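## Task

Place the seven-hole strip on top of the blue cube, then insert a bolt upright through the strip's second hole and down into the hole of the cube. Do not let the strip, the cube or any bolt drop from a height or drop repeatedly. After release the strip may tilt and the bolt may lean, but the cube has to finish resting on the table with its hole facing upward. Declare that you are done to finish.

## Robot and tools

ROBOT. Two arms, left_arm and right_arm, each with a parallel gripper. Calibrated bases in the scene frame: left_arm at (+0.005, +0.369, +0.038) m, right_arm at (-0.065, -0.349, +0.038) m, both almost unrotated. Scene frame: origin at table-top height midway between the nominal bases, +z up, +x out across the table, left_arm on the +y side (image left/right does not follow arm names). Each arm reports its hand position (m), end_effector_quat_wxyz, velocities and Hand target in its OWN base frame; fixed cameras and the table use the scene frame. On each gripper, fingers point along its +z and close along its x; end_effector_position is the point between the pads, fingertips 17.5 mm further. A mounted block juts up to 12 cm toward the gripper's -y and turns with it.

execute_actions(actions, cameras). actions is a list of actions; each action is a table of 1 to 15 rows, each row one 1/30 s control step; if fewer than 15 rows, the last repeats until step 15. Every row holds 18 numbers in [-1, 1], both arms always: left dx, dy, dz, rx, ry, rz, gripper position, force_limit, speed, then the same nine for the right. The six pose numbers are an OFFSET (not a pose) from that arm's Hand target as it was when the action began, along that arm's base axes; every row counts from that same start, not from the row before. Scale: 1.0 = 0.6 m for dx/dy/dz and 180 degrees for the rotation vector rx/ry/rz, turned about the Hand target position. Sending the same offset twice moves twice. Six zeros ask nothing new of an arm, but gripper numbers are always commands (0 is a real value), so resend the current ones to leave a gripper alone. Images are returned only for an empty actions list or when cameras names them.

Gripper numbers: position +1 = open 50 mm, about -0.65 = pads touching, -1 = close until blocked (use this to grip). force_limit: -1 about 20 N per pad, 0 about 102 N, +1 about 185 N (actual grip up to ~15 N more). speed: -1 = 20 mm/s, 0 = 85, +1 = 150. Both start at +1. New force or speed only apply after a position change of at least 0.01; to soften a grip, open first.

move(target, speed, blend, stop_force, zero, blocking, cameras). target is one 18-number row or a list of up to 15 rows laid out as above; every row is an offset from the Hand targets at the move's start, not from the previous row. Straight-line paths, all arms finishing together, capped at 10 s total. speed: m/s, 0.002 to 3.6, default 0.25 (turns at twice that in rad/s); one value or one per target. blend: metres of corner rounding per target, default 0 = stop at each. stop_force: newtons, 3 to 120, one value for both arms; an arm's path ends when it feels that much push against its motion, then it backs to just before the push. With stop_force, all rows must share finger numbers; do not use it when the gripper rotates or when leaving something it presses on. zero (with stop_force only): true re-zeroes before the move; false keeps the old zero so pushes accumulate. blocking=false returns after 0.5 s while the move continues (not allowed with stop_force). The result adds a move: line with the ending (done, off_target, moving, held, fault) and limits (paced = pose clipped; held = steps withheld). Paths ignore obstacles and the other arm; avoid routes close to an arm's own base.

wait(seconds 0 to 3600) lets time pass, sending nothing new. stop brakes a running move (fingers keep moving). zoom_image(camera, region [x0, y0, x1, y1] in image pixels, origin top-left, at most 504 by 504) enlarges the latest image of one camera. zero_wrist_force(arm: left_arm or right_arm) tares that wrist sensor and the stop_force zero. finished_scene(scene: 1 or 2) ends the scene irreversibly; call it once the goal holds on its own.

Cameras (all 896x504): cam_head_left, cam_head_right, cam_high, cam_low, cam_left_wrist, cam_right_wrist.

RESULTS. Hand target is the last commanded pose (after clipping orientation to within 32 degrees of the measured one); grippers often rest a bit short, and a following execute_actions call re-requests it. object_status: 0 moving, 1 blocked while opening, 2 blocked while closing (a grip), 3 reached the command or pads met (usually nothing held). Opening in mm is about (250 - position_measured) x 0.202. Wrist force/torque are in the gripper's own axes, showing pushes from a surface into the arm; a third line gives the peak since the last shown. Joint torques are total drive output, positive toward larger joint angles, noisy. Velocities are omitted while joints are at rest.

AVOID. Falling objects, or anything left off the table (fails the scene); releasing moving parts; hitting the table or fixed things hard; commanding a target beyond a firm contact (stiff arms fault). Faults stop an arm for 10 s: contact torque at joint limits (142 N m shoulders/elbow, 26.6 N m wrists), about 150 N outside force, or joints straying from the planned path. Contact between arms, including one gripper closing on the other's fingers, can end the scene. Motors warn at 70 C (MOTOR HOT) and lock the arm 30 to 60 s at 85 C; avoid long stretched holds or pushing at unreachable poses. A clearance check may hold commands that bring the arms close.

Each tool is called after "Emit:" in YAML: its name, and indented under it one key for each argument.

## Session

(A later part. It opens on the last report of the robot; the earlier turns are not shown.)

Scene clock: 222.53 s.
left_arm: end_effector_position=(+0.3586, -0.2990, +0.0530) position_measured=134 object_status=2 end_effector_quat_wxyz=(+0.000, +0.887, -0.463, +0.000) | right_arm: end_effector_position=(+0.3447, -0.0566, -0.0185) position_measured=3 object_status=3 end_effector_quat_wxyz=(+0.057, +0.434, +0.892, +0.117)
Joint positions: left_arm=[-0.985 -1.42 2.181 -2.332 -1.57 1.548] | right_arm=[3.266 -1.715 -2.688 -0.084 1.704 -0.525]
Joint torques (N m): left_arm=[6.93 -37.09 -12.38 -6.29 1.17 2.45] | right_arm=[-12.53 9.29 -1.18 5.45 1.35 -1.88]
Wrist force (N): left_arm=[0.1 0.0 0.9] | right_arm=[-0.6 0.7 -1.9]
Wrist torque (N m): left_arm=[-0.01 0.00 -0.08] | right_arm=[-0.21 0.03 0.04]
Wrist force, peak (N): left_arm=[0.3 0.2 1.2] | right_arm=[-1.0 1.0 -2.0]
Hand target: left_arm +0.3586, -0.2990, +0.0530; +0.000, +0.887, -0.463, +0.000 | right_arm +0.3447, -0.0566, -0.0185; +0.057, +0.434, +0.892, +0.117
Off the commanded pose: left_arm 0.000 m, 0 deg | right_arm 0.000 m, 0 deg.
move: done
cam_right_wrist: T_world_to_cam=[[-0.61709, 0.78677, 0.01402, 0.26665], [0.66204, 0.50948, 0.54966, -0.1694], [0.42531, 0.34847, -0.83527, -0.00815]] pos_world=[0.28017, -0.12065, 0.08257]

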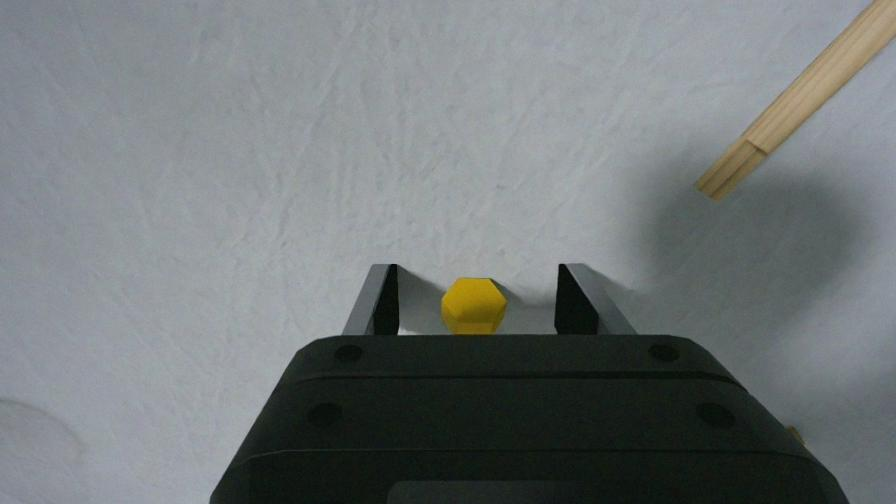

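Emit:
move:
  target: [0,0,0,0,0,0,-1,-0.7,-0.8,0.001,-0.0013,0,0,0,0,1,-0.8,-0.3]
  speed: 0.02

Emit:
move:
  target: [0,0,0,0,0,0,-1,-0.7,-0.8,0,0,0.0008,0,0,0,-1,-0.8,-0.8]

Emit:
move:
  target: [0,0,-0.035,0,0,0,-1,-0.7,-0.8,0,0,0.2,0,0,0,-1,-0.8,-0.8]
  speed: 0.15
  cameras: ["cam_right_wrist"]

Scene clock: 229.70 s.
left_arm: end_effector_position=(+0.3586, -0.2990, +0.0530) position_measured=134 object_status=2 end_effector_quat_wxyz=(+0.000, +0.887, -0.463, +0.000) | right_arm: end_effector_position=(+0.3453, -0.0573, -0.0185) position_measured=3 object_status=3 end_effector_quat_wxyz=(+0.057, +0.434, +0.892, +0.117)
Joint positions: left_arm=[-0.985 -1.42 2.181 -2.332 -1.57 1.548] | right_arm=[3.263 -1.716 -2.686 -0.086 1.704 -0.528]
Joint torques (N m): left_arm=[7.75 -36.08 -11.14 -5.87 1.49 2.35] | right_arm=[-12.75 9.58 21.21 2.18 2.15 -2.15]
Wrist force (N): left_arm=[-0.1 0.1 0.8] | right_arm=[-1.1 0.9 -1.9]
Wrist torque (N m): left_arm=[-0.01 0.04 -0.09] | right_arm=[-0.18 0.10 0.12]
Wrist force, peak (N): left_arm=[0.0 -0.1 1.2] | right_arm=[-1.1 0.5 -2.4]
Hand target: left_arm +0.3586, -0.2990, +0.0530; +0.000, +0.887, -0.463, +0.000 | right_arm +0.3453, -0.0574, -0.0185; +0.057, +0.434, +0.892, +0.117
Off the commanded pose: left_arm 0.000 m, 0 deg | right_arm 0.000 m, 0 deg.
move: done

Scene clock: 230.90 s.
left_arm: end_effector_position=(+0.3586, -0.2990, +0.0530) position_measured=134 object_status=2 end_effector_quat_wxyz=(+0.000, +0.887, -0.463, +0.000) | right_arm: end_effector_position=(+0.3453, -0.0574, -0.0180) position_measured=161 object_status=2 end_effector_quat_wxyz=(+0.057, +0.434, +0.892, +0.117)
Joint positions: left_arm=[-0.985 -1.42 2.181 -2.332 -1.57 1.548] | right_arm=[3.263 -1.714 -2.686 -0.088 1.705 -0.528]
Joint torques (N m): left_arm=[6.43 -37.47 -11.87 -6.27 1.12 2.32] | right_arm=[-13.11 27.16 20.49 1.81 2.45 -2.62]
Wrist force (N): left_arm=[0.0 0.6 0.9] | right_arm=[-1.0 0.9 -1.8]
Wrist torque (N m): left_arm=[0.06 0.01 -0.08] | right_arm=[-0.18 0.09 0.12]
Wrist force, peak (N): left_arm=[0.2 0.0 1.2] | right_arm=[-1.0 1.0 -1.9]
Hand target: left_arm +0.3586, -0.2990, +0.0530; +0.000, +0.887, -0.463, +0.000 | right_arm +0.3453, -0.0574, -0.0180; +0.057, +0.434, +0.892, +0.117
Off the commanded pose: left_arm 0.000 m, 0 deg | right_arm 0.000 m, 0 deg.
move: done

Scene clock: 232.53 s.
left_arm: end_effector_position=(+0.3586, -0.2990, +0.0320) position_measured=134 object_status=2 end_effector_quat_wxyz=(+0.000, +0.887, -0.463, +0.000) | right_arm: end_effector_position=(+0.3453, -0.0574, +0.1019) position_measured=161 object_status=2 end_effector_quat_wxyz=(+0.057, +0.434, +0.892, +0.117)
Joint positions: left_arm=[-0.985 -1.377 2.203 -2.397 -1.57 1.548] | right_arm=[3.263 -1.257 -2.533 -0.698 1.705 -0.528]
Joint torques (N m): left_arm=[3.86 -23.17 -9.92 -6.33 1.14 1.19] | right_arm=[12.12 17.27 29.61 1.93 -1.87 2.54]
Wrist force (N): left_arm=[0.2 0.3 0.9] | right_arm=[-1.0 0.4 -1.8]
Wrist torque (N m): left_arm=[0.01 -0.02 -0.07] | right_arm=[-0.25 0.11 0.03]
Wrist force, peak (N): left_arm=[0.2 0.1 1.3] | right_arm=[-1.2 0.7 -2.9]
Hand target: left_arm +0.3586, -0.2990, +0.0320; +0.000, +0.887, -0.463, +0.000 | right_arm +0.3453, -0.0574, +0.1020; +0.057, +0.434, +0.892, +0.117
Off the commanded pose: left_arm 0.000 m, 0 deg | right_arm 0.000 m, 0 deg.
move: done
cam_right_wrist: T_world_to_cam=[[-0.6171, 0.78676, 0.01403, 0.26597], [0.662, 0.50944, 0.54976, -0.23558], [0.42538, 0.34855, -0.8352, 0.09242]] pos_world=[0.28077, -0.12145, 0.20297]

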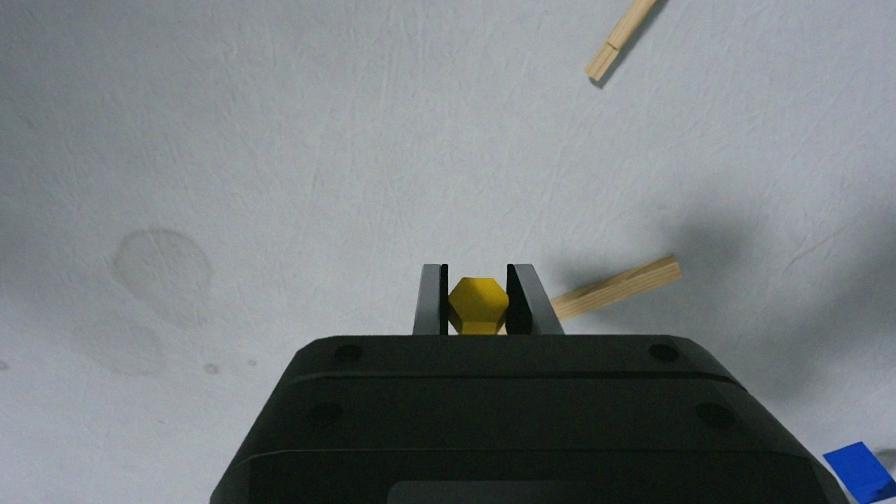

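Emit:
move:
  target:
    - [0,0,0,0,0,0,-1,-0.7,-0.8,-0.025,0.3,0.13,0.1281,0.2133,-0.737,-1,-0.8,-0.8]
    - [0,0,-0.03,0,0,0,-1,-0.7,-0.8,0.0153,0.579,0.0267,0.1281,0.2133,-0.737,-1,-0.8,-0.8]
  speed: 0.3
  blend: 0.03
  cameras: ["cam_right_wrist"]

Emit:
zoom_image:
  camera: "cam_right_wrist"
  region: [410, 70, 530, 190]

Scene clock: 248.13 s.
left_arm: end_effector_position=(+0.3586, -0.2990, +0.0140) position_measured=134 object_status=2 end_effector_quat_wxyz=(+0.000, +0.887, -0.463, +0.000) | right_arm: end_effector_position=(+0.3544, +0.2899, +0.1180) position_measured=161 object_status=2 end_effector_quat_wxyz=(-0.173, +0.981, -0.085, +0.015)
Joint positions: left_arm=[-0.985 -1.337 2.219 -2.453 -1.57 1.548] | right_arm=[4.025 -1.522 -2.33 -0.553 1.74 2.653]
Joint torques (N m): left_arm=[-2.23 -24.41 -9.2 -6.14 1.27 0.33] | right_arm=[10.52 10.56 29.74 5.92 -1.5 2.5]
Wrist force (N): left_arm=[0.0 0.2 0.8] | right_arm=[-0.7 0.4 -1.1]
Wrist torque (N m): left_arm=[0.00 0.00 -0.07] | right_arm=[-0.12 0.11 -0.04]
Wrist force, peak (N): left_arm=[0.0 0.4 1.2] | right_arm=[-1.2 0.3 -2.2]
Hand target: left_arm +0.3586, -0.2990, +0.0140; +0.000, +0.887, -0.463, +0.000 | right_arm +0.3545, +0.2900, +0.1180; -0.173, +0.981, -0.085, +0.015
Off the commanded pose: left_arm 0.000 m, 0 deg | right_arm 0.000 m, 0 deg.
move: done
cam_right_wrist: T_world_to_cam=[[0.98364, -0.17974, 0.01249, -0.28877], [-0.17932, -0.98337, -0.02862, 0.37183], [0.01743, 0.02591, -0.99951, 0.23855]] pos_world=[0.34657, 0.30756, 0.25268]

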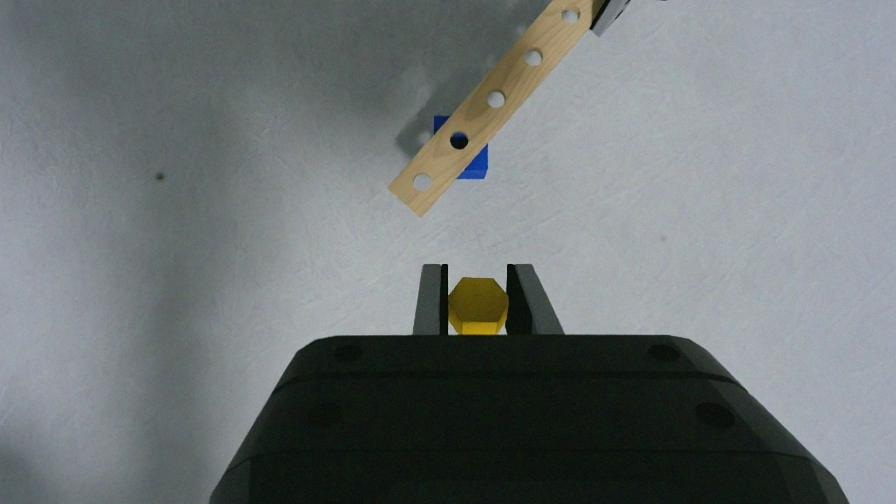

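Scaled by 4.200 from the camera's image (finer frame: 1280x720).

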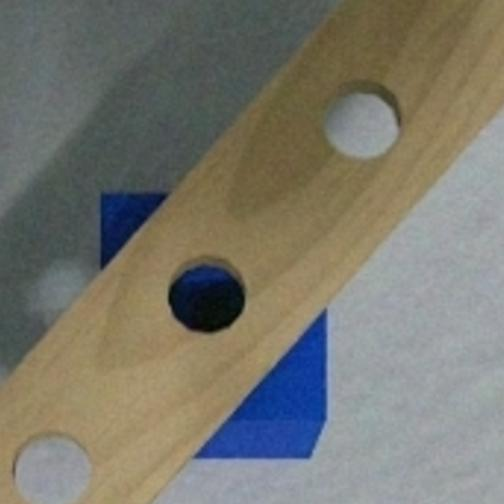

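Emit:
move:
  target:
    - [0.0021,0,0,0,0,0,-1,-0.7,-0.8,0,-0.05,0.01,0.2462,-0.0434,0,-1,-0.8,-0.8]
    - [0.0021,0,0,0,0,0,-1,-0.7,-0.8,0.0193,0.1177,-0.07,0.2462,-0.0434,0,-1,-0.8,-0.8]
  speed: 0.2
  blend: 0.02

Emit:
move:
  target: [0,0,-0.012,0,0,0,-1,-0.7,-0.8,0,0,0,0,0,0,-1,-0.8,-0.8]
  speed: 0.01
  stop_force: 3

Emit:
move:
  target: [0,0,0.0005,0,0,0,-1,-0.7,-0.8,0,0,-0.0683,0,0,0,-1,-0.8,-0.8]
  speed: 0.06
  cameras: ["cam_low","cam_head_right"]

Emit:
zoom_image:
  camera: "cam_low"
  region: [510, 258, 540, 282]

Emit:
zoom_image:
  camera: "cam_head_right"
  region: [385, 325, 410, 350]

Scene clock: 273.47 s.
left_arm: end_effector_position=(+0.3599, -0.2990, +0.0140) position_measured=134 object_status=2 end_effector_quat_wxyz=(+0.000, +0.887, -0.463, +0.000) | right_arm: end_effector_position=(+0.3660, +0.3605, +0.0761) position_measured=161 object_status=2 end_effector_quat_wxyz=(-0.535, +0.840, -0.073, +0.047)
Joint positions: left_arm=[-0.983 -1.335 2.216 -2.452 -1.57 1.55] | right_arm=[3.911 -2.257 -2.444 1.037 2.132 2.843]
Joint torques (N m): left_arm=[7.03 -24.98 -27.73 -0.89 1.53 2.4] | right_arm=[10.49 26.71 13.57 5.27 -1.71 2.56]
Wrist force (N): left_arm=[0.1 0.4 0.8] | right_arm=[-0.4 0.6 0.5]
Wrist torque (N m): left_arm=[0.03 -0.01 -0.07] | right_arm=[0.32 0.02 -0.04]
Wrist force, peak (N): left_arm=[0.4 0.4 1.2] | right_arm=[-0.5 0.7 2.0]
Hand target: left_arm +0.3599, -0.2990, +0.0140; +0.000, +0.887, -0.463, +0.000 | right_arm +0.3660, +0.3607, +0.0760; -0.535, +0.840, -0.073, +0.047
Off the commanded pose: left_arm 0.000 m, 0 deg | right_arm 0.000 m, 0 deg.
move: done

Scene clock: 275.17 s.
left_arm: end_effector_position=(+0.3599, -0.2991, +0.0091) position_measured=134 object_status=2 end_effector_quat_wxyz=(+0.000, +0.887, -0.463, +0.000) | right_arm: end_effector_position=(+0.3660, +0.3607, +0.0760) position_measured=161 object_status=2 end_effector_quat_wxyz=(-0.535, +0.840, -0.073, +0.047)
Joint positions: left_arm=[-0.983 -1.324 2.22 -2.467 -1.57 1.55] | right_arm=[3.911 -2.258 -2.443 1.038 2.132 2.843]
Joint torques (N m): left_arm=[7.61 -35.58 -25.46 -0.43 1.06 2.28] | right_arm=[11.77 26.43 13.69 5.17 -1.32 2.49]
Wrist force (N): left_arm=[-0.2 0.0 -1.9] | right_arm=[-0.3 0.5 0.5]
Wrist torque (N m): left_arm=[-0.23 -0.02 -0.05] | right_arm=[0.30 -0.01 -0.04]
Wrist force, peak (N): left_arm=[1.0 -0.2 -2.5] | right_arm=[-0.7 0.8 0.4]
Hand target: left_arm +0.3599, -0.2991, +0.0091; +0.000, +0.887, -0.463, +0.000 (not the last commanded pose) | right_arm +0.3660, +0.3607, +0.0760; -0.535, +0.840, -0.073, +0.047
Off the commanded pose: left_arm 0.002 m, 0 deg | right_arm 0.000 m, 0 deg.
move: contact (left_arm)

Scene clock: 276.47 s.
left_arm: end_effector_position=(+0.3599, -0.2991, +0.0094) position_measured=134 object_status=2 end_effector_quat_wxyz=(+0.000, +0.887, -0.463, +0.000) | right_arm: end_effector_position=(+0.3660, +0.3607, +0.0351) position_measured=161 object_status=2 end_effector_quat_wxyz=(-0.535, +0.840, -0.073, +0.047)
Joint positions: left_arm=[-0.983 -1.324 2.22 -2.467 -1.57 1.55] | right_arm=[3.911 -2.405 -2.412 1.153 2.132 2.843]
Joint torques (N m): left_arm=[5.85 -38.12 -25.6 -0.4 1.12 2.54] | right_arm=[-9.64 29.08 11.76 5.41 -0.74 2.37]
Wrist force (N): left_arm=[0.3 0.4 -1.8] | right_arm=[-0.2 0.7 0.2]
Wrist torque (N m): left_arm=[-0.15 -0.06 -0.06] | right_arm=[0.35 -0.01 -0.05]
Wrist force, peak (N): left_arm=[-0.1 0.2 -2.3] | right_arm=[-0.4 1.1 0.8]
Hand target: left_arm +0.3599, -0.2991, +0.0094; +0.000, +0.887, -0.463, +0.000 | right_arm +0.3660, +0.3607, +0.0350; -0.535, +0.840, -0.073, +0.047
Off the commanded pose: left_arm 0.000 m, 0 deg | right_arm 0.000 m, 0 deg.
move: done
Images, in order (width x height): cam_head_right 896x504, cam_low 896x504.

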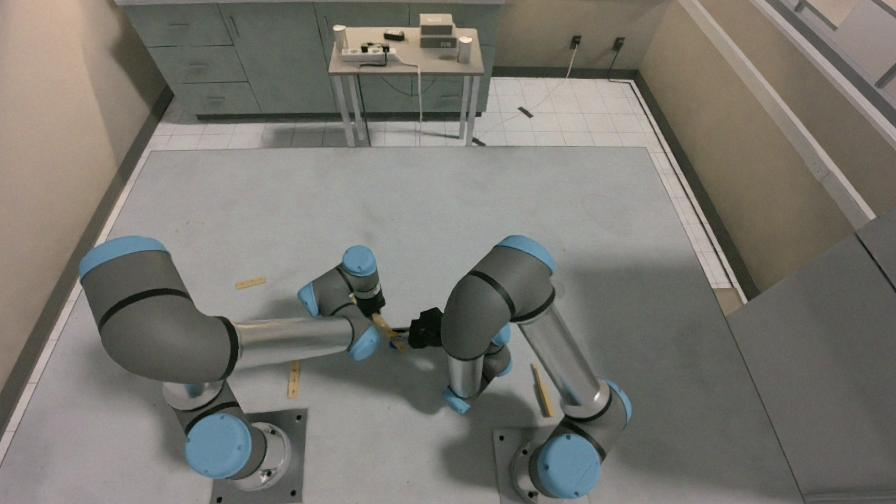

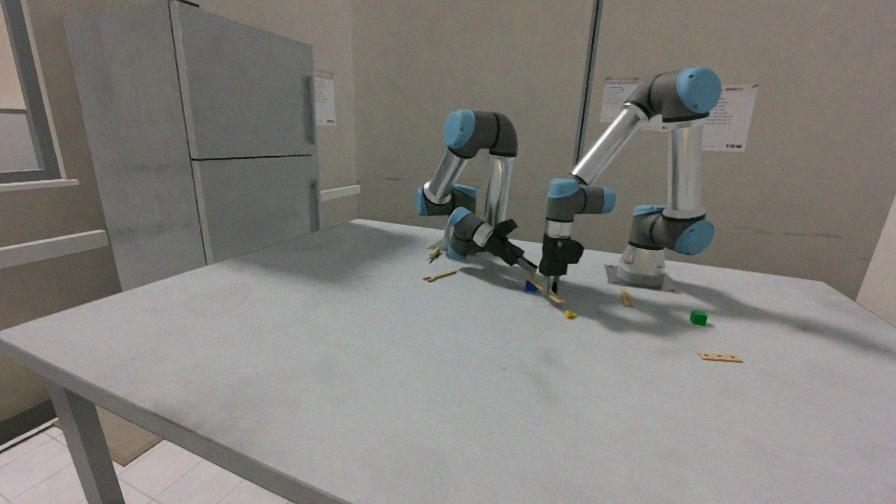

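Scaled by 16.800 from the camera's image (finer frame: 1280x720).

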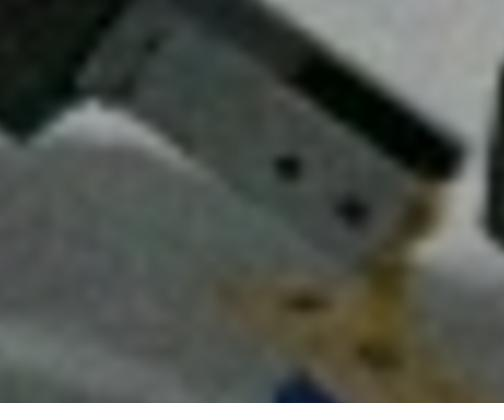

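Scaled by 20.160 from the camera's image (finer frame: 1280x720).

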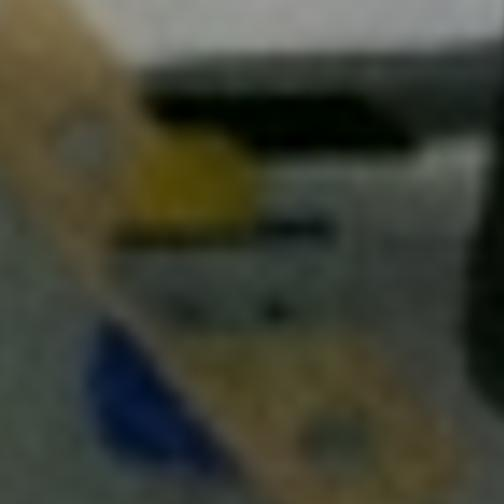

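Emit:
move:
  target: [0,0,0,0,0,0,-1,-0.7,-0.8,0.0025,-0.002,0,0,0,0,-1,-0.8,-0.8]
  speed: 0.03

Emit:
move:
  target: [0,0,0,0,0,0,-1,-0.7,-0.8,0,0,-0.0225,0,0,0,-1,-0.8,-0.8]
  speed: 0.007
  stop_force: 3
  cameras: ["cam_low"]

Emit:
zoom_image:
  camera: "cam_low"
  region: [515, 262, 545, 286]

Scene clock: 288.37 s.
left_arm: end_effector_position=(+0.3599, -0.2991, +0.0094) position_measured=134 object_status=2 end_effector_quat_wxyz=(+0.000, +0.887, -0.463, +0.000) | right_arm: end_effector_position=(+0.3675, +0.3595, +0.0350) position_measured=161 object_status=2 end_effector_quat_wxyz=(-0.535, +0.840, -0.073, +0.047)
Joint positions: left_arm=[-0.983 -1.324 2.22 -2.467 -1.57 1.55] | right_arm=[3.905 -2.404 -2.41 1.149 2.136 2.84]
Joint torques (N m): left_arm=[7.26 -37.37 -25.76 -0.34 1.23 2.25] | right_arm=[-11.73 47.16 10.32 2.23 2.78 -2.04]
Wrist force (N): left_arm=[-0.2 0.4 -1.3] | right_arm=[-0.3 0.2 0.3]
Wrist torque (N m): left_arm=[-0.15 0.02 -0.06] | right_arm=[0.26 0.00 0.03]
Wrist force, peak (N): left_arm=[0.1 0.2 -1.8] | right_arm=[-0.9 0.6 0.9]
Hand target: left_arm +0.3599, -0.2991, +0.0094; +0.000, +0.887, -0.463, +0.000 | right_arm +0.3675, +0.3595, +0.0350; -0.535, +0.840, -0.073, +0.047
Off the commanded pose: left_arm 0.000 m, 0 deg | right_arm 0.000 m, 0 deg.
move: done

Scene clock: 290.07 s.
left_arm: end_effector_position=(+0.3599, -0.2991, +0.0094) position_measured=134 object_status=2 end_effector_quat_wxyz=(+0.000, +0.887, -0.463, +0.000) | right_arm: end_effector_position=(+0.3675, +0.3595, +0.0310) position_measured=161 object_status=2 end_effector_quat_wxyz=(-0.535, +0.840, -0.073, +0.047)
Joint positions: left_arm=[-0.983 -1.324 2.22 -2.467 -1.57 1.55] | right_arm=[3.905 -2.418 -2.406 1.159 2.137 2.839]
Joint torques (N m): left_arm=[7.08 -34.77 -22.82 -0.43 1.1 2.56] | right_arm=[-14.22 45.96 -10.6 1.61 -1.09 -2.14]
Wrist force (N): left_arm=[0.3 -0.3 -1.6] | right_arm=[-0.8 -0.6 -0.2]
Wrist torque (N m): left_arm=[-0.18 -0.05 -0.07] | right_arm=[0.33 0.01 0.04]
Wrist force, peak (N): left_arm=[0.0 -0.1 -2.8] | right_arm=[-0.4 -6.4 -2.6]
Hand target: left_arm +0.3599, -0.2991, +0.0094; +0.000, +0.887, -0.463, +0.000 | right_arm +0.3675, +0.3595, +0.0310; -0.535, +0.840, -0.073, +0.047 (not the last commanded pose)
Off the commanded pose: left_arm 0.000 m, 0 deg | right_arm 0.010 m, 0 deg.
move: contact (right_arm)

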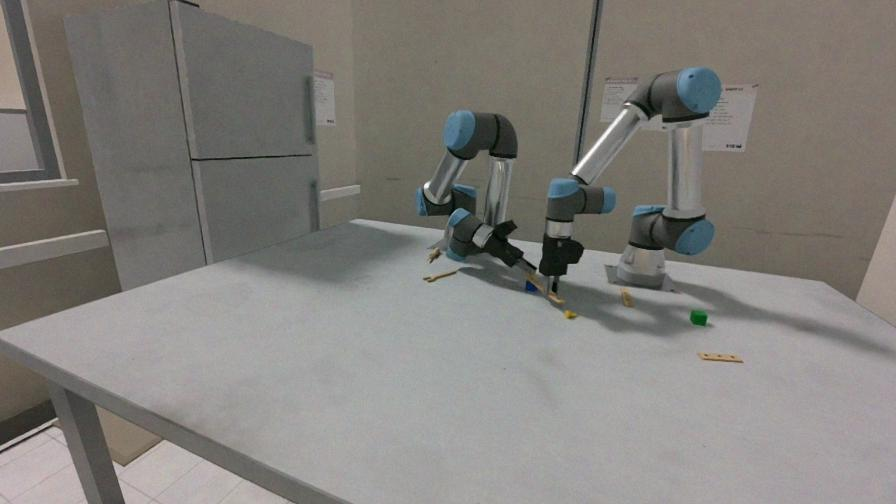

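Scaled by 16.800 from the camera's image (finer frame: 1280x720).

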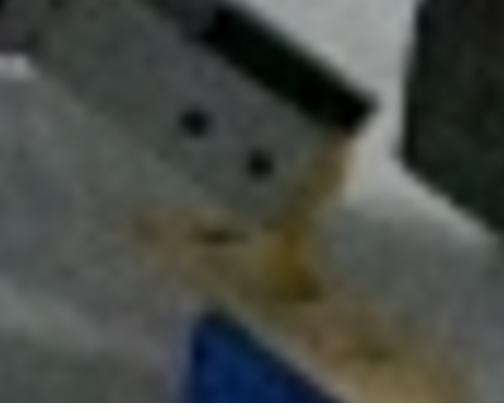

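Emit:
move:
  target:
    - [0,0,0,0,0,0,-1,-0.7,-0.8,0,0,0.002,0,0,0,-1,-0.8,-0.8]
    - [0,0,0,0,0,0,-1,-0.7,-0.8,0.0016,0.0014,0.002,0,0,0,-1,-0.8,-0.8]
  speed: 0.02

Emit:
move:
  target: [0,0,0,0,0,0,-1,-0.7,-0.8,0,0,-0.018,0,0,0,-1,-0.8,-0.8]
  speed: 0.007
  stop_force: 3
  cameras: ["cam_low"]

Emit:
zoom_image:
  camera: "cam_low"
  region: [515, 262, 545, 286]

Scene clock: 296.87 s.
left_arm: end_effector_position=(+0.3599, -0.2991, +0.0094) position_measured=134 object_status=2 end_effector_quat_wxyz=(+0.000, +0.887, -0.463, +0.000) | right_arm: end_effector_position=(+0.3684, +0.3602, +0.0322) position_measured=161 object_status=2 end_effector_quat_wxyz=(-0.535, +0.840, -0.073, +0.047)
Joint positions: left_arm=[-0.983 -1.324 2.22 -2.467 -1.57 1.55] | right_arm=[3.905 -2.414 -2.404 1.153 2.137 2.839]
Joint torques (N m): left_arm=[6.16 -24.85 -14.63 -0.5 1.42 2.2] | right_arm=[-13.06 47.14 10.55 1.9 2.15 -2.24]
Wrist force (N): left_arm=[0.1 0.3 -1.3] | right_arm=[-0.2 0.7 0.3]
Wrist torque (N m): left_arm=[-0.17 -0.01 -0.07] | right_arm=[0.34 -0.02 0.03]
Wrist force, peak (N): left_arm=[0.2 -0.2 -1.9] | right_arm=[-0.8 -1.1 -0.7]
Hand target: left_arm +0.3599, -0.2991, +0.0094; +0.000, +0.887, -0.463, +0.000 | right_arm +0.3685, +0.3603, +0.0322; -0.535, +0.840, -0.073, +0.047
Off the commanded pose: left_arm 0.000 m, 0 deg | right_arm 0.000 m, 0 deg.
move: done

Scene clock: 298.17 s.
left_arm: end_effector_position=(+0.3599, -0.2991, +0.0094) position_measured=134 object_status=2 end_effector_quat_wxyz=(+0.000, +0.887, -0.463, +0.000) | right_arm: end_effector_position=(+0.3685, +0.3603, +0.0310) position_measured=161 object_status=2 end_effector_quat_wxyz=(-0.535, +0.840, -0.073, +0.047)
Joint positions: left_arm=[-0.983 -1.324 2.22 -2.467 -1.57 1.55] | right_arm=[3.905 -2.418 -2.403 1.155 2.137 2.839]
Joint torques (N m): left_arm=[7.1 -25.67 -14.41 -0.36 1.28 2.32] | right_arm=[-13.87 45.81 -10.53 1.77 -0.83 -2.04]
Wrist force (N): left_arm=[0.0 -0.2 -1.4] | right_arm=[-0.5 -0.7 -0.1]
Wrist torque (N m): left_arm=[-0.17 0.00 -0.08] | right_arm=[0.29 -0.03 0.03]
Wrist force, peak (N): left_arm=[0.6 -0.3 -2.7] | right_arm=[0.0 -6.2 -3.0]
Hand target: left_arm +0.3599, -0.2991, +0.0094; +0.000, +0.887, -0.463, +0.000 | right_arm +0.3685, +0.3603, +0.0310; -0.535, +0.840, -0.073, +0.047 (not the last commanded pose)
Off the commanded pose: left_arm 0.000 m, 0 deg | right_arm 0.010 m, 0 deg.
move: contact (right_arm)

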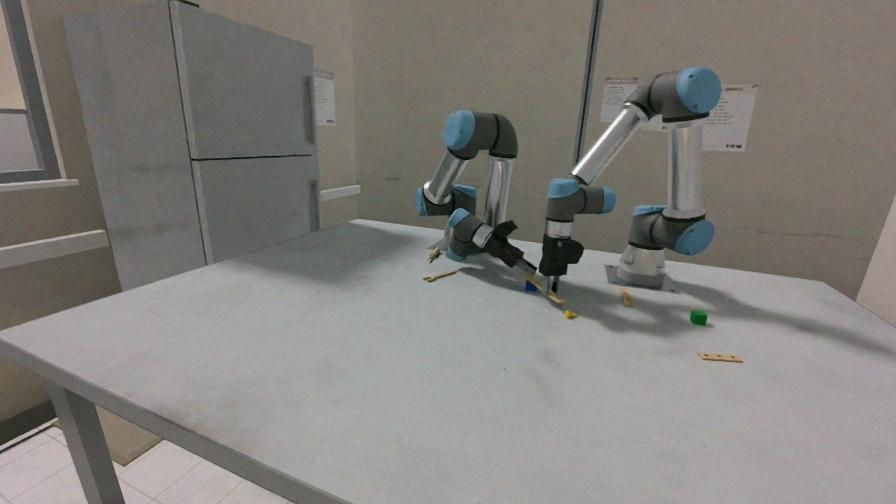

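Scaled by 16.800 from the camera's image (finer frame: 1280x720).

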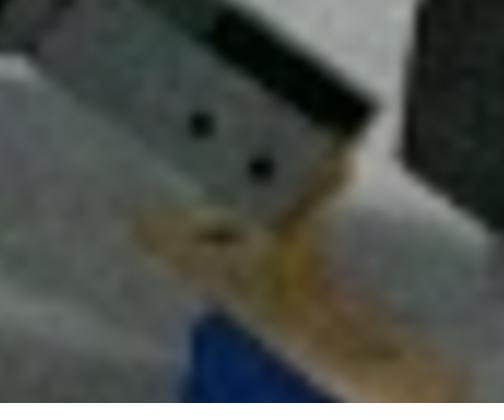

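Emit:
move:
  target:
    - [0,0,0,0,0,0,-1,-0.7,-0.8,0,0,0.002,0,0,0,-1,-0.8,-0.8]
    - [0,0,0,0,0,0,-1,-0.7,-0.8,0.002,0,0.002,0,0,0,-1,-0.8,-0.8]
  speed: 0.02

Emit:
move:
  target: [0,0,0,0,0,0,-1,-0.7,-0.8,0,0,-0.009,0,0,0,-1,-0.8,-0.8]
  speed: 0.007
  stop_force: 3

Emit:
move:
  target:
    - [0,0,0,0,0,0,-1,-0.7,-0.8,0,0,0.002,0,0,0,-1,-0.8,-0.8]
    - [0,0,0,0,0,0,-1,-0.7,-0.8,0,0.0017,0.002,0,0,0,-1,-0.8,-0.8]
  speed: 0.02

Emit:
move:
  target: [0,0,0,0,0,0,-1,-0.7,-0.8,0,0,-0.009,0,0,0,-1,-0.8,-0.8]
  speed: 0.007
  stop_force: 3
  cameras: ["cam_low"]

Emit:
zoom_image:
  camera: "cam_low"
  region: [515, 262, 545, 286]

Scene clock: 312.47 s.
left_arm: end_effector_position=(+0.3599, -0.2991, +0.0094) position_measured=134 object_status=2 end_effector_quat_wxyz=(+0.000, +0.887, -0.463, +0.000) | right_arm: end_effector_position=(+0.3696, +0.3603, +0.0322) position_measured=161 object_status=2 end_effector_quat_wxyz=(-0.535, +0.840, -0.073, +0.047) end_effector_velocity=(+0.001, +0.000, +0.000) end_effector_angular_velocity=(+0.000, +0.001, +0.001)
Joint positions: left_arm=[-0.983 -1.324 2.22 -2.467 -1.57 1.55] | right_arm=[3.902 -2.413 -2.401 1.149 2.139 2.838]
Joint velocities: left_arm=[within noise] | right_arm=[-0.002 0.002 0.002 -0.005 0.003 -0.001]
Joint torques (N m): left_arm=[6.66 -23.72 -13.86 -0.35 1.14 2.33] | right_arm=[-13.36 48.22 10.37 1.61 2.62 -2.45]
Wrist force (N): left_arm=[0.2 0.4 -1.1] | right_arm=[-0.2 0.8 0.3]
Wrist torque (N m): left_arm=[-0.15 -0.03 -0.07] | right_arm=[0.36 -0.01 0.03]
Wrist force, peak (N): left_arm=[0.2 -0.2 -1.8] | right_arm=[-0.8 -1.0 0.0]
Hand target: left_arm +0.3599, -0.2991, +0.0094; +0.000, +0.887, -0.463, +0.000 | right_arm +0.3697, +0.3603, +0.0322; -0.535, +0.840, -0.073, +0.047
Off the commanded pose: left_arm 0.000 m, 0 deg | right_arm 0.000 m, 0 deg.
move: done

Scene clock: 313.77 s.
left_arm: end_effector_position=(+0.3599, -0.2991, +0.0094) position_measured=134 object_status=2 end_effector_quat_wxyz=(+0.000, +0.887, -0.463, +0.000) | right_arm: end_effector_position=(+0.3697, +0.3603, +0.0310) position_measured=161 object_status=2 end_effector_quat_wxyz=(-0.535, +0.840, -0.073, +0.047)
Joint positions: left_arm=[-0.983 -1.324 2.22 -2.467 -1.57 1.55] | right_arm=[3.902 -2.417 -2.4 1.151 2.139 2.838]
Joint torques (N m): left_arm=[5.03 -24.93 -13.51 -0.34 1.29 2.22] | right_arm=[-14.76 47.06 -11.56 2.17 -0.94 -1.67]
Wrist force (N): left_arm=[0.2 0.1 -1.5] | right_arm=[-0.5 0.1 -0.3]
Wrist torque (N m): left_arm=[-0.15 -0.03 -0.07] | right_arm=[0.34 -0.02 0.04]
Wrist force, peak (N): left_arm=[0.3 -0.1 -2.4] | right_arm=[-0.5 -6.2 -2.1]
Hand target: left_arm +0.3599, -0.2991, +0.0094; +0.000, +0.887, -0.463, +0.000 | right_arm +0.3697, +0.3603, +0.0310; -0.535, +0.840, -0.073, +0.047 (not the last commanded pose)
Off the commanded pose: left_arm 0.000 m, 0 deg | right_arm 0.004 m, 0 deg.
move: contact (right_arm)

Scene clock: 314.27 s.
left_arm: end_effector_position=(+0.3599, -0.2991, +0.0094) position_measured=134 object_status=2 end_effector_quat_wxyz=(+0.000, +0.887, -0.463, +0.000) | right_arm: end_effector_position=(+0.3697, +0.3612, +0.0322) position_measured=161 object_status=2 end_effector_quat_wxyz=(-0.535, +0.840, -0.073, +0.047)
Joint positions: left_arm=[-0.983 -1.324 2.22 -2.467 -1.57 1.55] | right_arm=[3.904 -2.413 -2.4 1.148 2.137 2.839]
Joint torques (N m): left_arm=[5.1 -25.11 -14.16 -0.37 1.25 2.3] | right_arm=[11.83 48.08 10.48 2.14 -1.57 2.72]
Wrist force (N): left_arm=[0.2 0.3 -1.3] | right_arm=[-0.3 0.8 0.6]
Wrist torque (N m): left_arm=[-0.16 -0.03 -0.06] | right_arm=[0.35 -0.01 -0.05]
Wrist force, peak (N): left_arm=[0.1 0.1 -1.5] | right_arm=[-0.3 0.8 0.6]
Hand target: left_arm +0.3599, -0.2991, +0.0094; +0.000, +0.887, -0.463, +0.000 | right_arm +0.3697, +0.3613, +0.0322; -0.535, +0.840, -0.073, +0.047
Off the commanded pose: left_arm 0.000 m, 0 deg | right_arm 0.000 m, 0 deg.
move: done

Scene clock: 315.60 s.
left_arm: end_effector_position=(+0.3599, -0.2991, +0.0094) position_measured=134 object_status=2 end_effector_quat_wxyz=(+0.000, +0.887, -0.463, +0.000) | right_arm: end_effector_position=(+0.3697, +0.3613, +0.0310) position_measured=161 object_status=2 end_effector_quat_wxyz=(-0.536, +0.840, -0.073, +0.047)
Joint positions: left_arm=[-0.983 -1.324 2.22 -2.467 -1.57 1.55] | right_arm=[3.905 -2.417 -2.399 1.151 2.137 2.839]
Joint torques (N m): left_arm=[6.12 -23.48 -12.28 -0.5 1.2 2.28] | right_arm=[7.08 46.32 -10.7 1.98 -1.13 2.37]
Wrist force (N): left_arm=[0.0 -0.3 -1.6] | right_arm=[-0.6 -0.6 -0.2]
Wrist torque (N m): left_arm=[-0.18 0.00 -0.07] | right_arm=[0.31 -0.03 -0.04]
Wrist force, peak (N): left_arm=[0.2 -0.6 -2.5] | right_arm=[-1.0 -6.7 -2.7]
Hand target: left_arm +0.3599, -0.2991, +0.0094; +0.000, +0.887, -0.463, +0.000 | right_arm +0.3697, +0.3613, +0.0310; -0.536, +0.840, -0.073, +0.047 (not the last commanded pose)
Off the commanded pose: left_arm 0.000 m, 0 deg | right_arm 0.004 m, 0 deg.
move: contact (right_arm)

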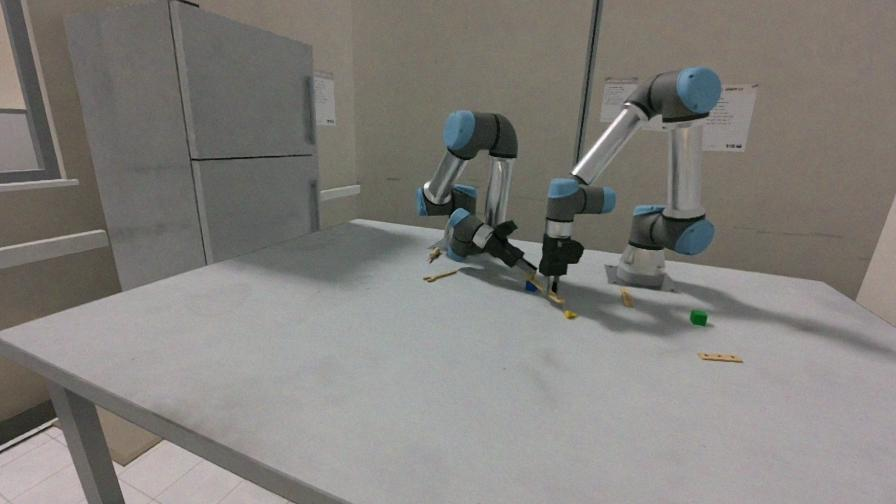

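Scaled by 16.800 from the camera's image (finer frame: 1280x720).

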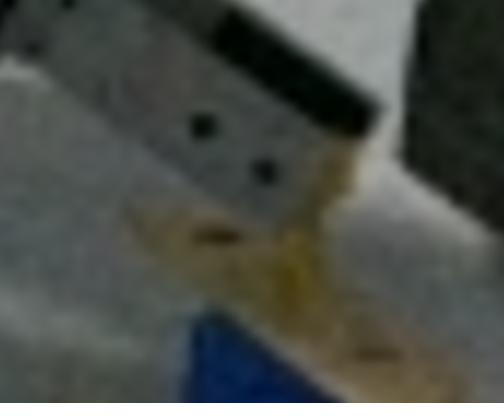

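Emit:
zoom_image:
  camera: "cam_low"
  region: [522, 268, 542, 286]

Emit:
move:
  target: [0,0,0,0,0,0,-1,-0.7,-0.8,0,0,0.006,0,0,0,-1,-0.8,-0.8]
  speed: 0.03
  cameras: ["cam_low","cam_head_right","cam_high","cam_head_left"]

Emit:
zoom_image:
  camera: "cam_low"
  region: [522, 268, 542, 286]

Emit:
zoom_image:
  camera: "cam_head_right"
  region: [385, 325, 410, 350]

Emit:
zoom_image:
  camera: "cam_head_left"
  region: [385, 325, 415, 355]

Scaled by 25.200 from the camera's image (finer frame: 1280x720).

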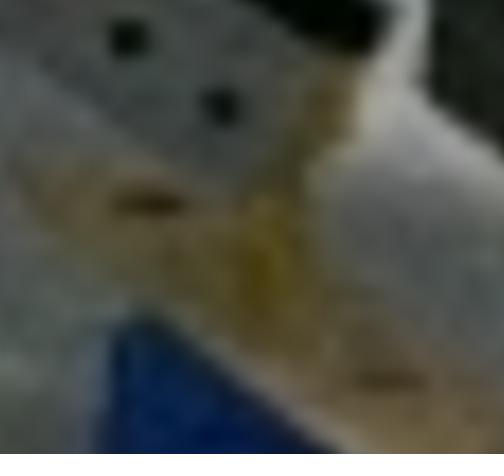

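Scene clock: 330.20 s.
left_arm: end_effector_position=(+0.3599, -0.2991, +0.0094) position_measured=134 object_status=2 end_effector_quat_wxyz=(+0.000, +0.887, -0.463, +0.000) | right_arm: end_effector_position=(+0.3697, +0.3613, +0.0345) position_measured=161 object_status=2 end_effector_quat_wxyz=(-0.536, +0.840, -0.073, +0.047)
Joint positions: left_arm=[-0.983 -1.324 2.22 -2.467 -1.57 1.55] | right_arm=[3.905 -2.405 -2.402 1.142 2.137 2.839]
Joint torques (N m): left_arm=[6.42 -24.59 -14.66 -0.67 1.19 1.93] | right_arm=[-5.06 47.23 -11.02 1.86 -0.95 2.35]
Wrist force (N): left_arm=[0.1 0.5 -1.0] | right_arm=[-0.4 0.3 0.2]
Wrist torque (N m): left_arm=[-0.13 -0.02 -0.07] | right_arm=[0.29 0.00 -0.05]
Wrist force, peak (N): left_arm=[0.1 -0.4 -1.8] | right_arm=[-0.9 -0.8 -0.4]
Hand target: left_arm +0.3599, -0.2991, +0.0094; +0.000, +0.887, -0.463, +0.000 | right_arm +0.3697, +0.3613, +0.0346; -0.536, +0.840, -0.073, +0.047
Off the commanded pose: left_arm 0.000 m, 0 deg | right_arm 0.000 m, 0 deg.
move: done
Images, in order (width x height): cam_head_left 896x504, cam_head_right 896x504, cam_high 896x504, cam_low 896x504.

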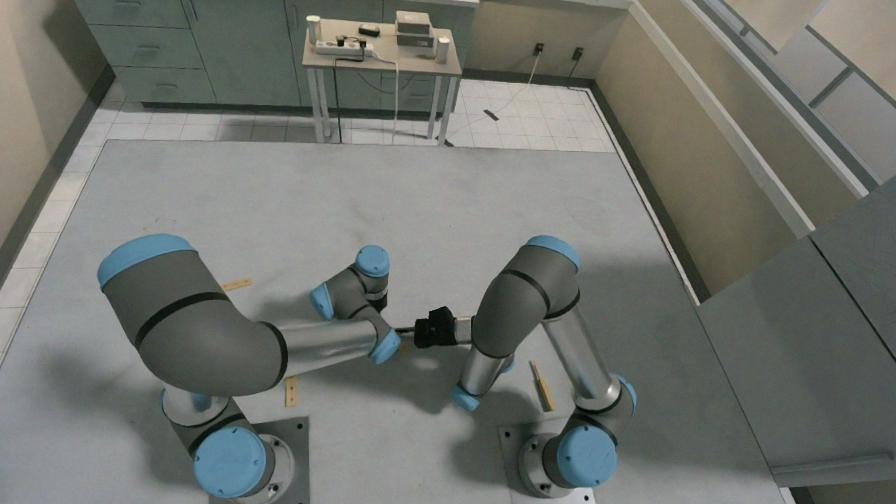

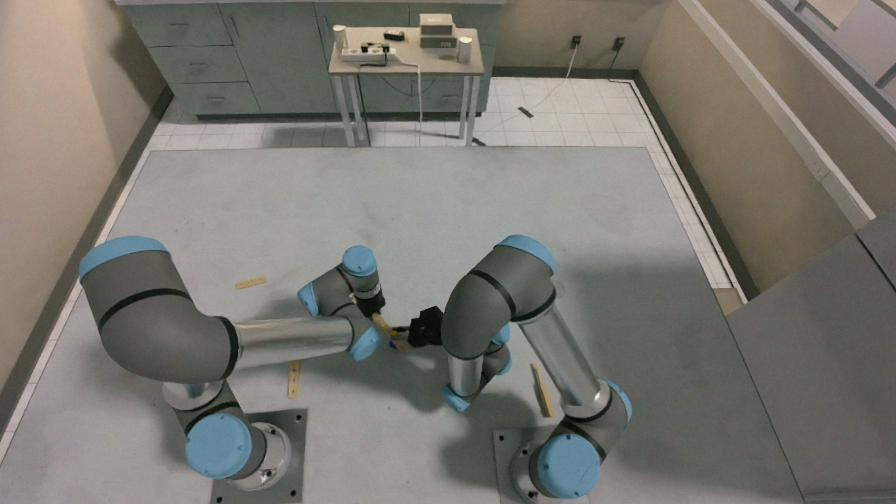

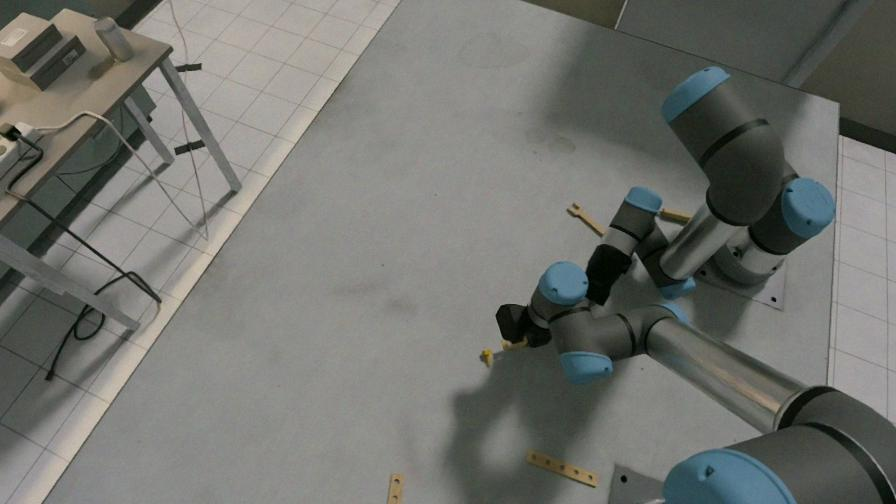

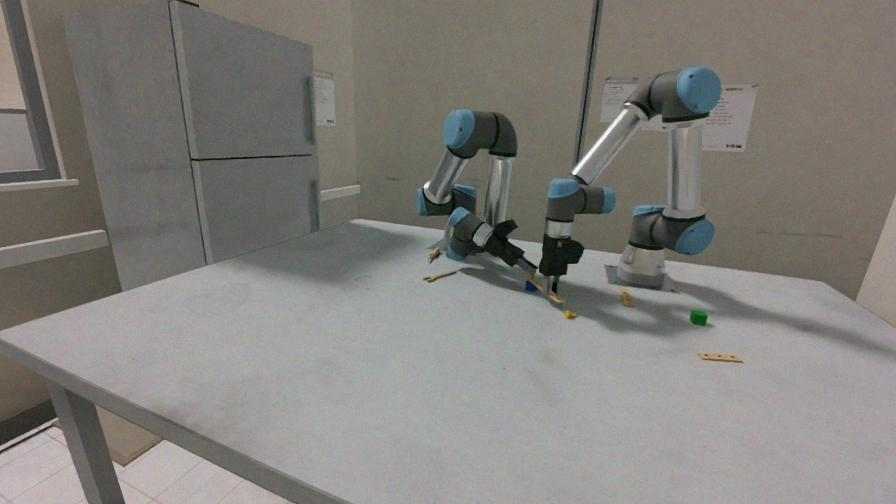

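Scaled by 25.200 from the camera's image (finer frame: 1280x720).

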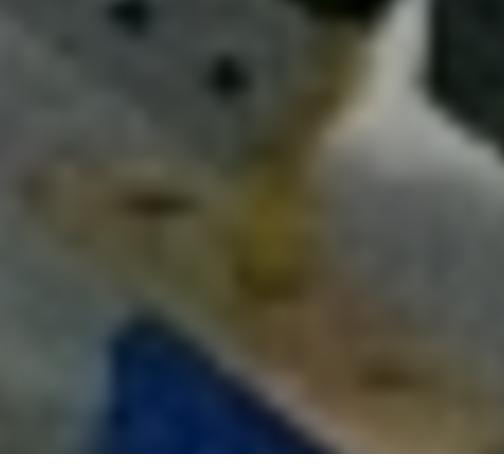

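Scaled by 20.160 from the camera's image (finer frame: 1280x720).

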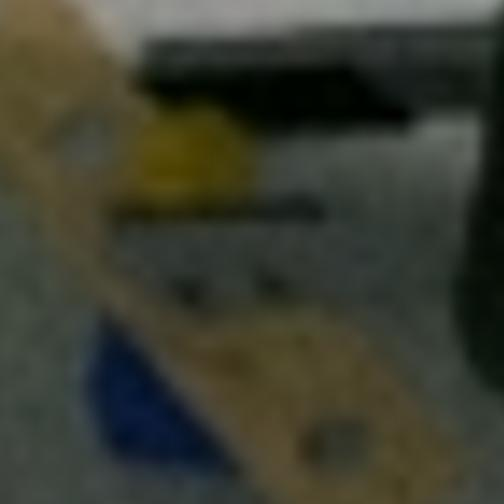

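Scaled by 16.800 from the camera's image (finer frame: 1280x720).

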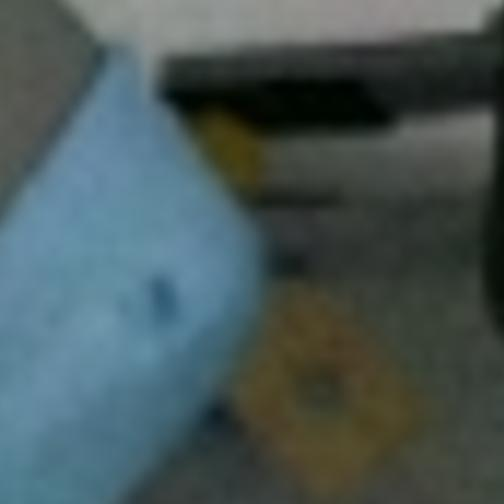

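Emit:
move:
  target: [0,0,0,0,0,0,-1,-0.7,-0.8,-0.0045,0.0033,-0.002,0,0,0,-1,-0.8,-0.8]
  speed: 0.02

Emit:
move:
  target: [0,0,0,0,0,0,-1,-0.7,-0.8,0,0,-0.016,0,0,0,-1,-0.8,-0.8]
  speed: 0.007
  stop_force: 3
  cameras: ["cam_low","cam_head_right"]

Emit:
zoom_image:
  camera: "cam_low"
  region: [522, 268, 542, 286]

Emit:
zoom_image:
  camera: "cam_head_right"
  region: [385, 325, 410, 350]

Scene clock: 343.80 s.
left_arm: end_effector_position=(+0.3599, -0.2991, +0.0094) position_measured=134 object_status=2 end_effector_quat_wxyz=(+0.000, +0.887, -0.463, +0.000) | right_arm: end_effector_position=(+0.3671, +0.3632, +0.0335) position_measured=161 object_status=2 end_effector_quat_wxyz=(-0.536, +0.840, -0.073, +0.047)
Joint positions: left_arm=[-0.983 -1.324 2.22 -2.467 -1.57 1.55] | right_arm=[3.914 -2.41 -2.405 1.153 2.129 2.845]
Joint torques (N m): left_arm=[6.82 -23.91 -12.56 -0.55 1.12 1.95] | right_arm=[9.09 29.28 -10.07 5.02 -1.46 2.47]
Wrist force (N): left_arm=[0.2 0.2 -1.1] | right_arm=[-0.4 0.8 0.4]
Wrist torque (N m): left_arm=[-0.18 -0.03 -0.06] | right_arm=[0.36 0.02 -0.05]
Wrist force, peak (N): left_arm=[0.4 0.4 -1.6] | right_arm=[-0.5 0.9 0.5]
Hand target: left_arm +0.3599, -0.2991, +0.0094; +0.000, +0.887, -0.463, +0.000 | right_arm +0.3670, +0.3633, +0.0334; -0.536, +0.840, -0.073, +0.047
Off the commanded pose: left_arm 0.000 m, 0 deg | right_arm 0.000 m, 0 deg.
move: done

Scene clock: 345.27 s.
left_arm: end_effector_position=(+0.3599, -0.2991, +0.0094) position_measured=134 object_status=2 end_effector_quat_wxyz=(+0.000, +0.887, -0.463, +0.000) | right_arm: end_effector_position=(+0.3670, +0.3633, +0.0309) position_measured=161 object_status=2 end_effector_quat_wxyz=(-0.535, +0.840, -0.073, +0.047)
Joint positions: left_arm=[-0.983 -1.324 2.22 -2.467 -1.57 1.55] | right_arm=[3.915 -2.419 -2.403 1.159 2.128 2.845]
Joint torques (N m): left_arm=[6.7 -26.48 -15.14 -0.55 1.37 1.94] | right_arm=[8.89 45.81 -11.12 1.6 -1.46 2.26]
Wrist force (N): left_arm=[0.5 -0.3 -1.5] | right_arm=[-0.9 -1.0 -0.8]
Wrist torque (N m): left_arm=[-0.17 -0.05 -0.08] | right_arm=[0.30 0.02 -0.04]
Wrist force, peak (N): left_arm=[0.2 -1.4 -2.2] | right_arm=[-1.6 -6.3 -3.5]
Hand target: left_arm +0.3599, -0.2991, +0.0094; +0.000, +0.887, -0.463, +0.000 | right_arm +0.3670, +0.3633, +0.0309; -0.535, +0.840, -0.073, +0.047 (not the last commanded pose)
Off the commanded pose: left_arm 0.000 m, 0 deg | right_arm 0.007 m, 0 deg.
move: contact (right_arm)
Images, in order (width x height): cam_head_right 896x504, cam_low 896x504.

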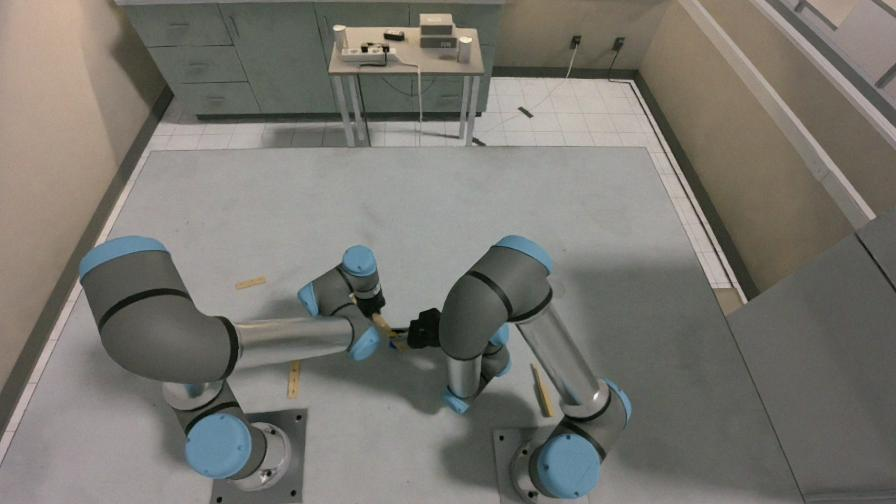

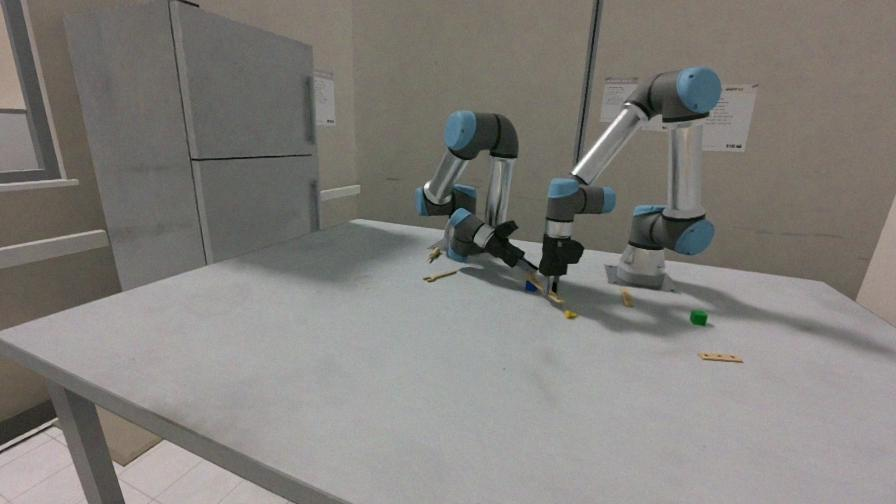

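Scaled by 25.200 from the camera's image (finer frame: 1280x720).

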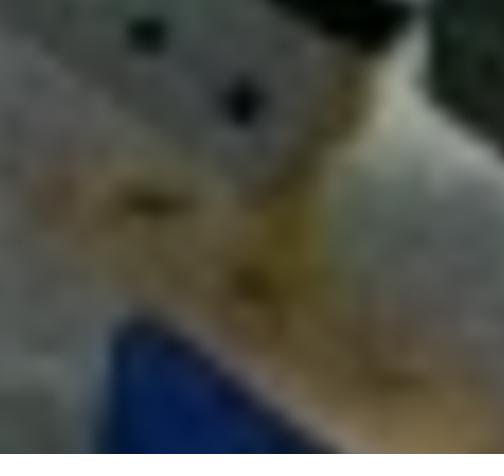

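Scaled by 20.160 from the camera's image (finer frame: 1280x720).

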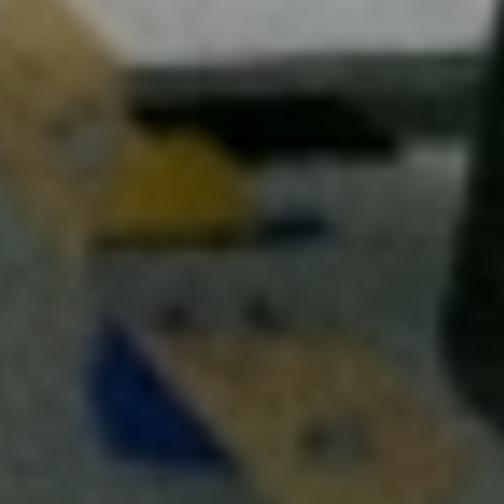

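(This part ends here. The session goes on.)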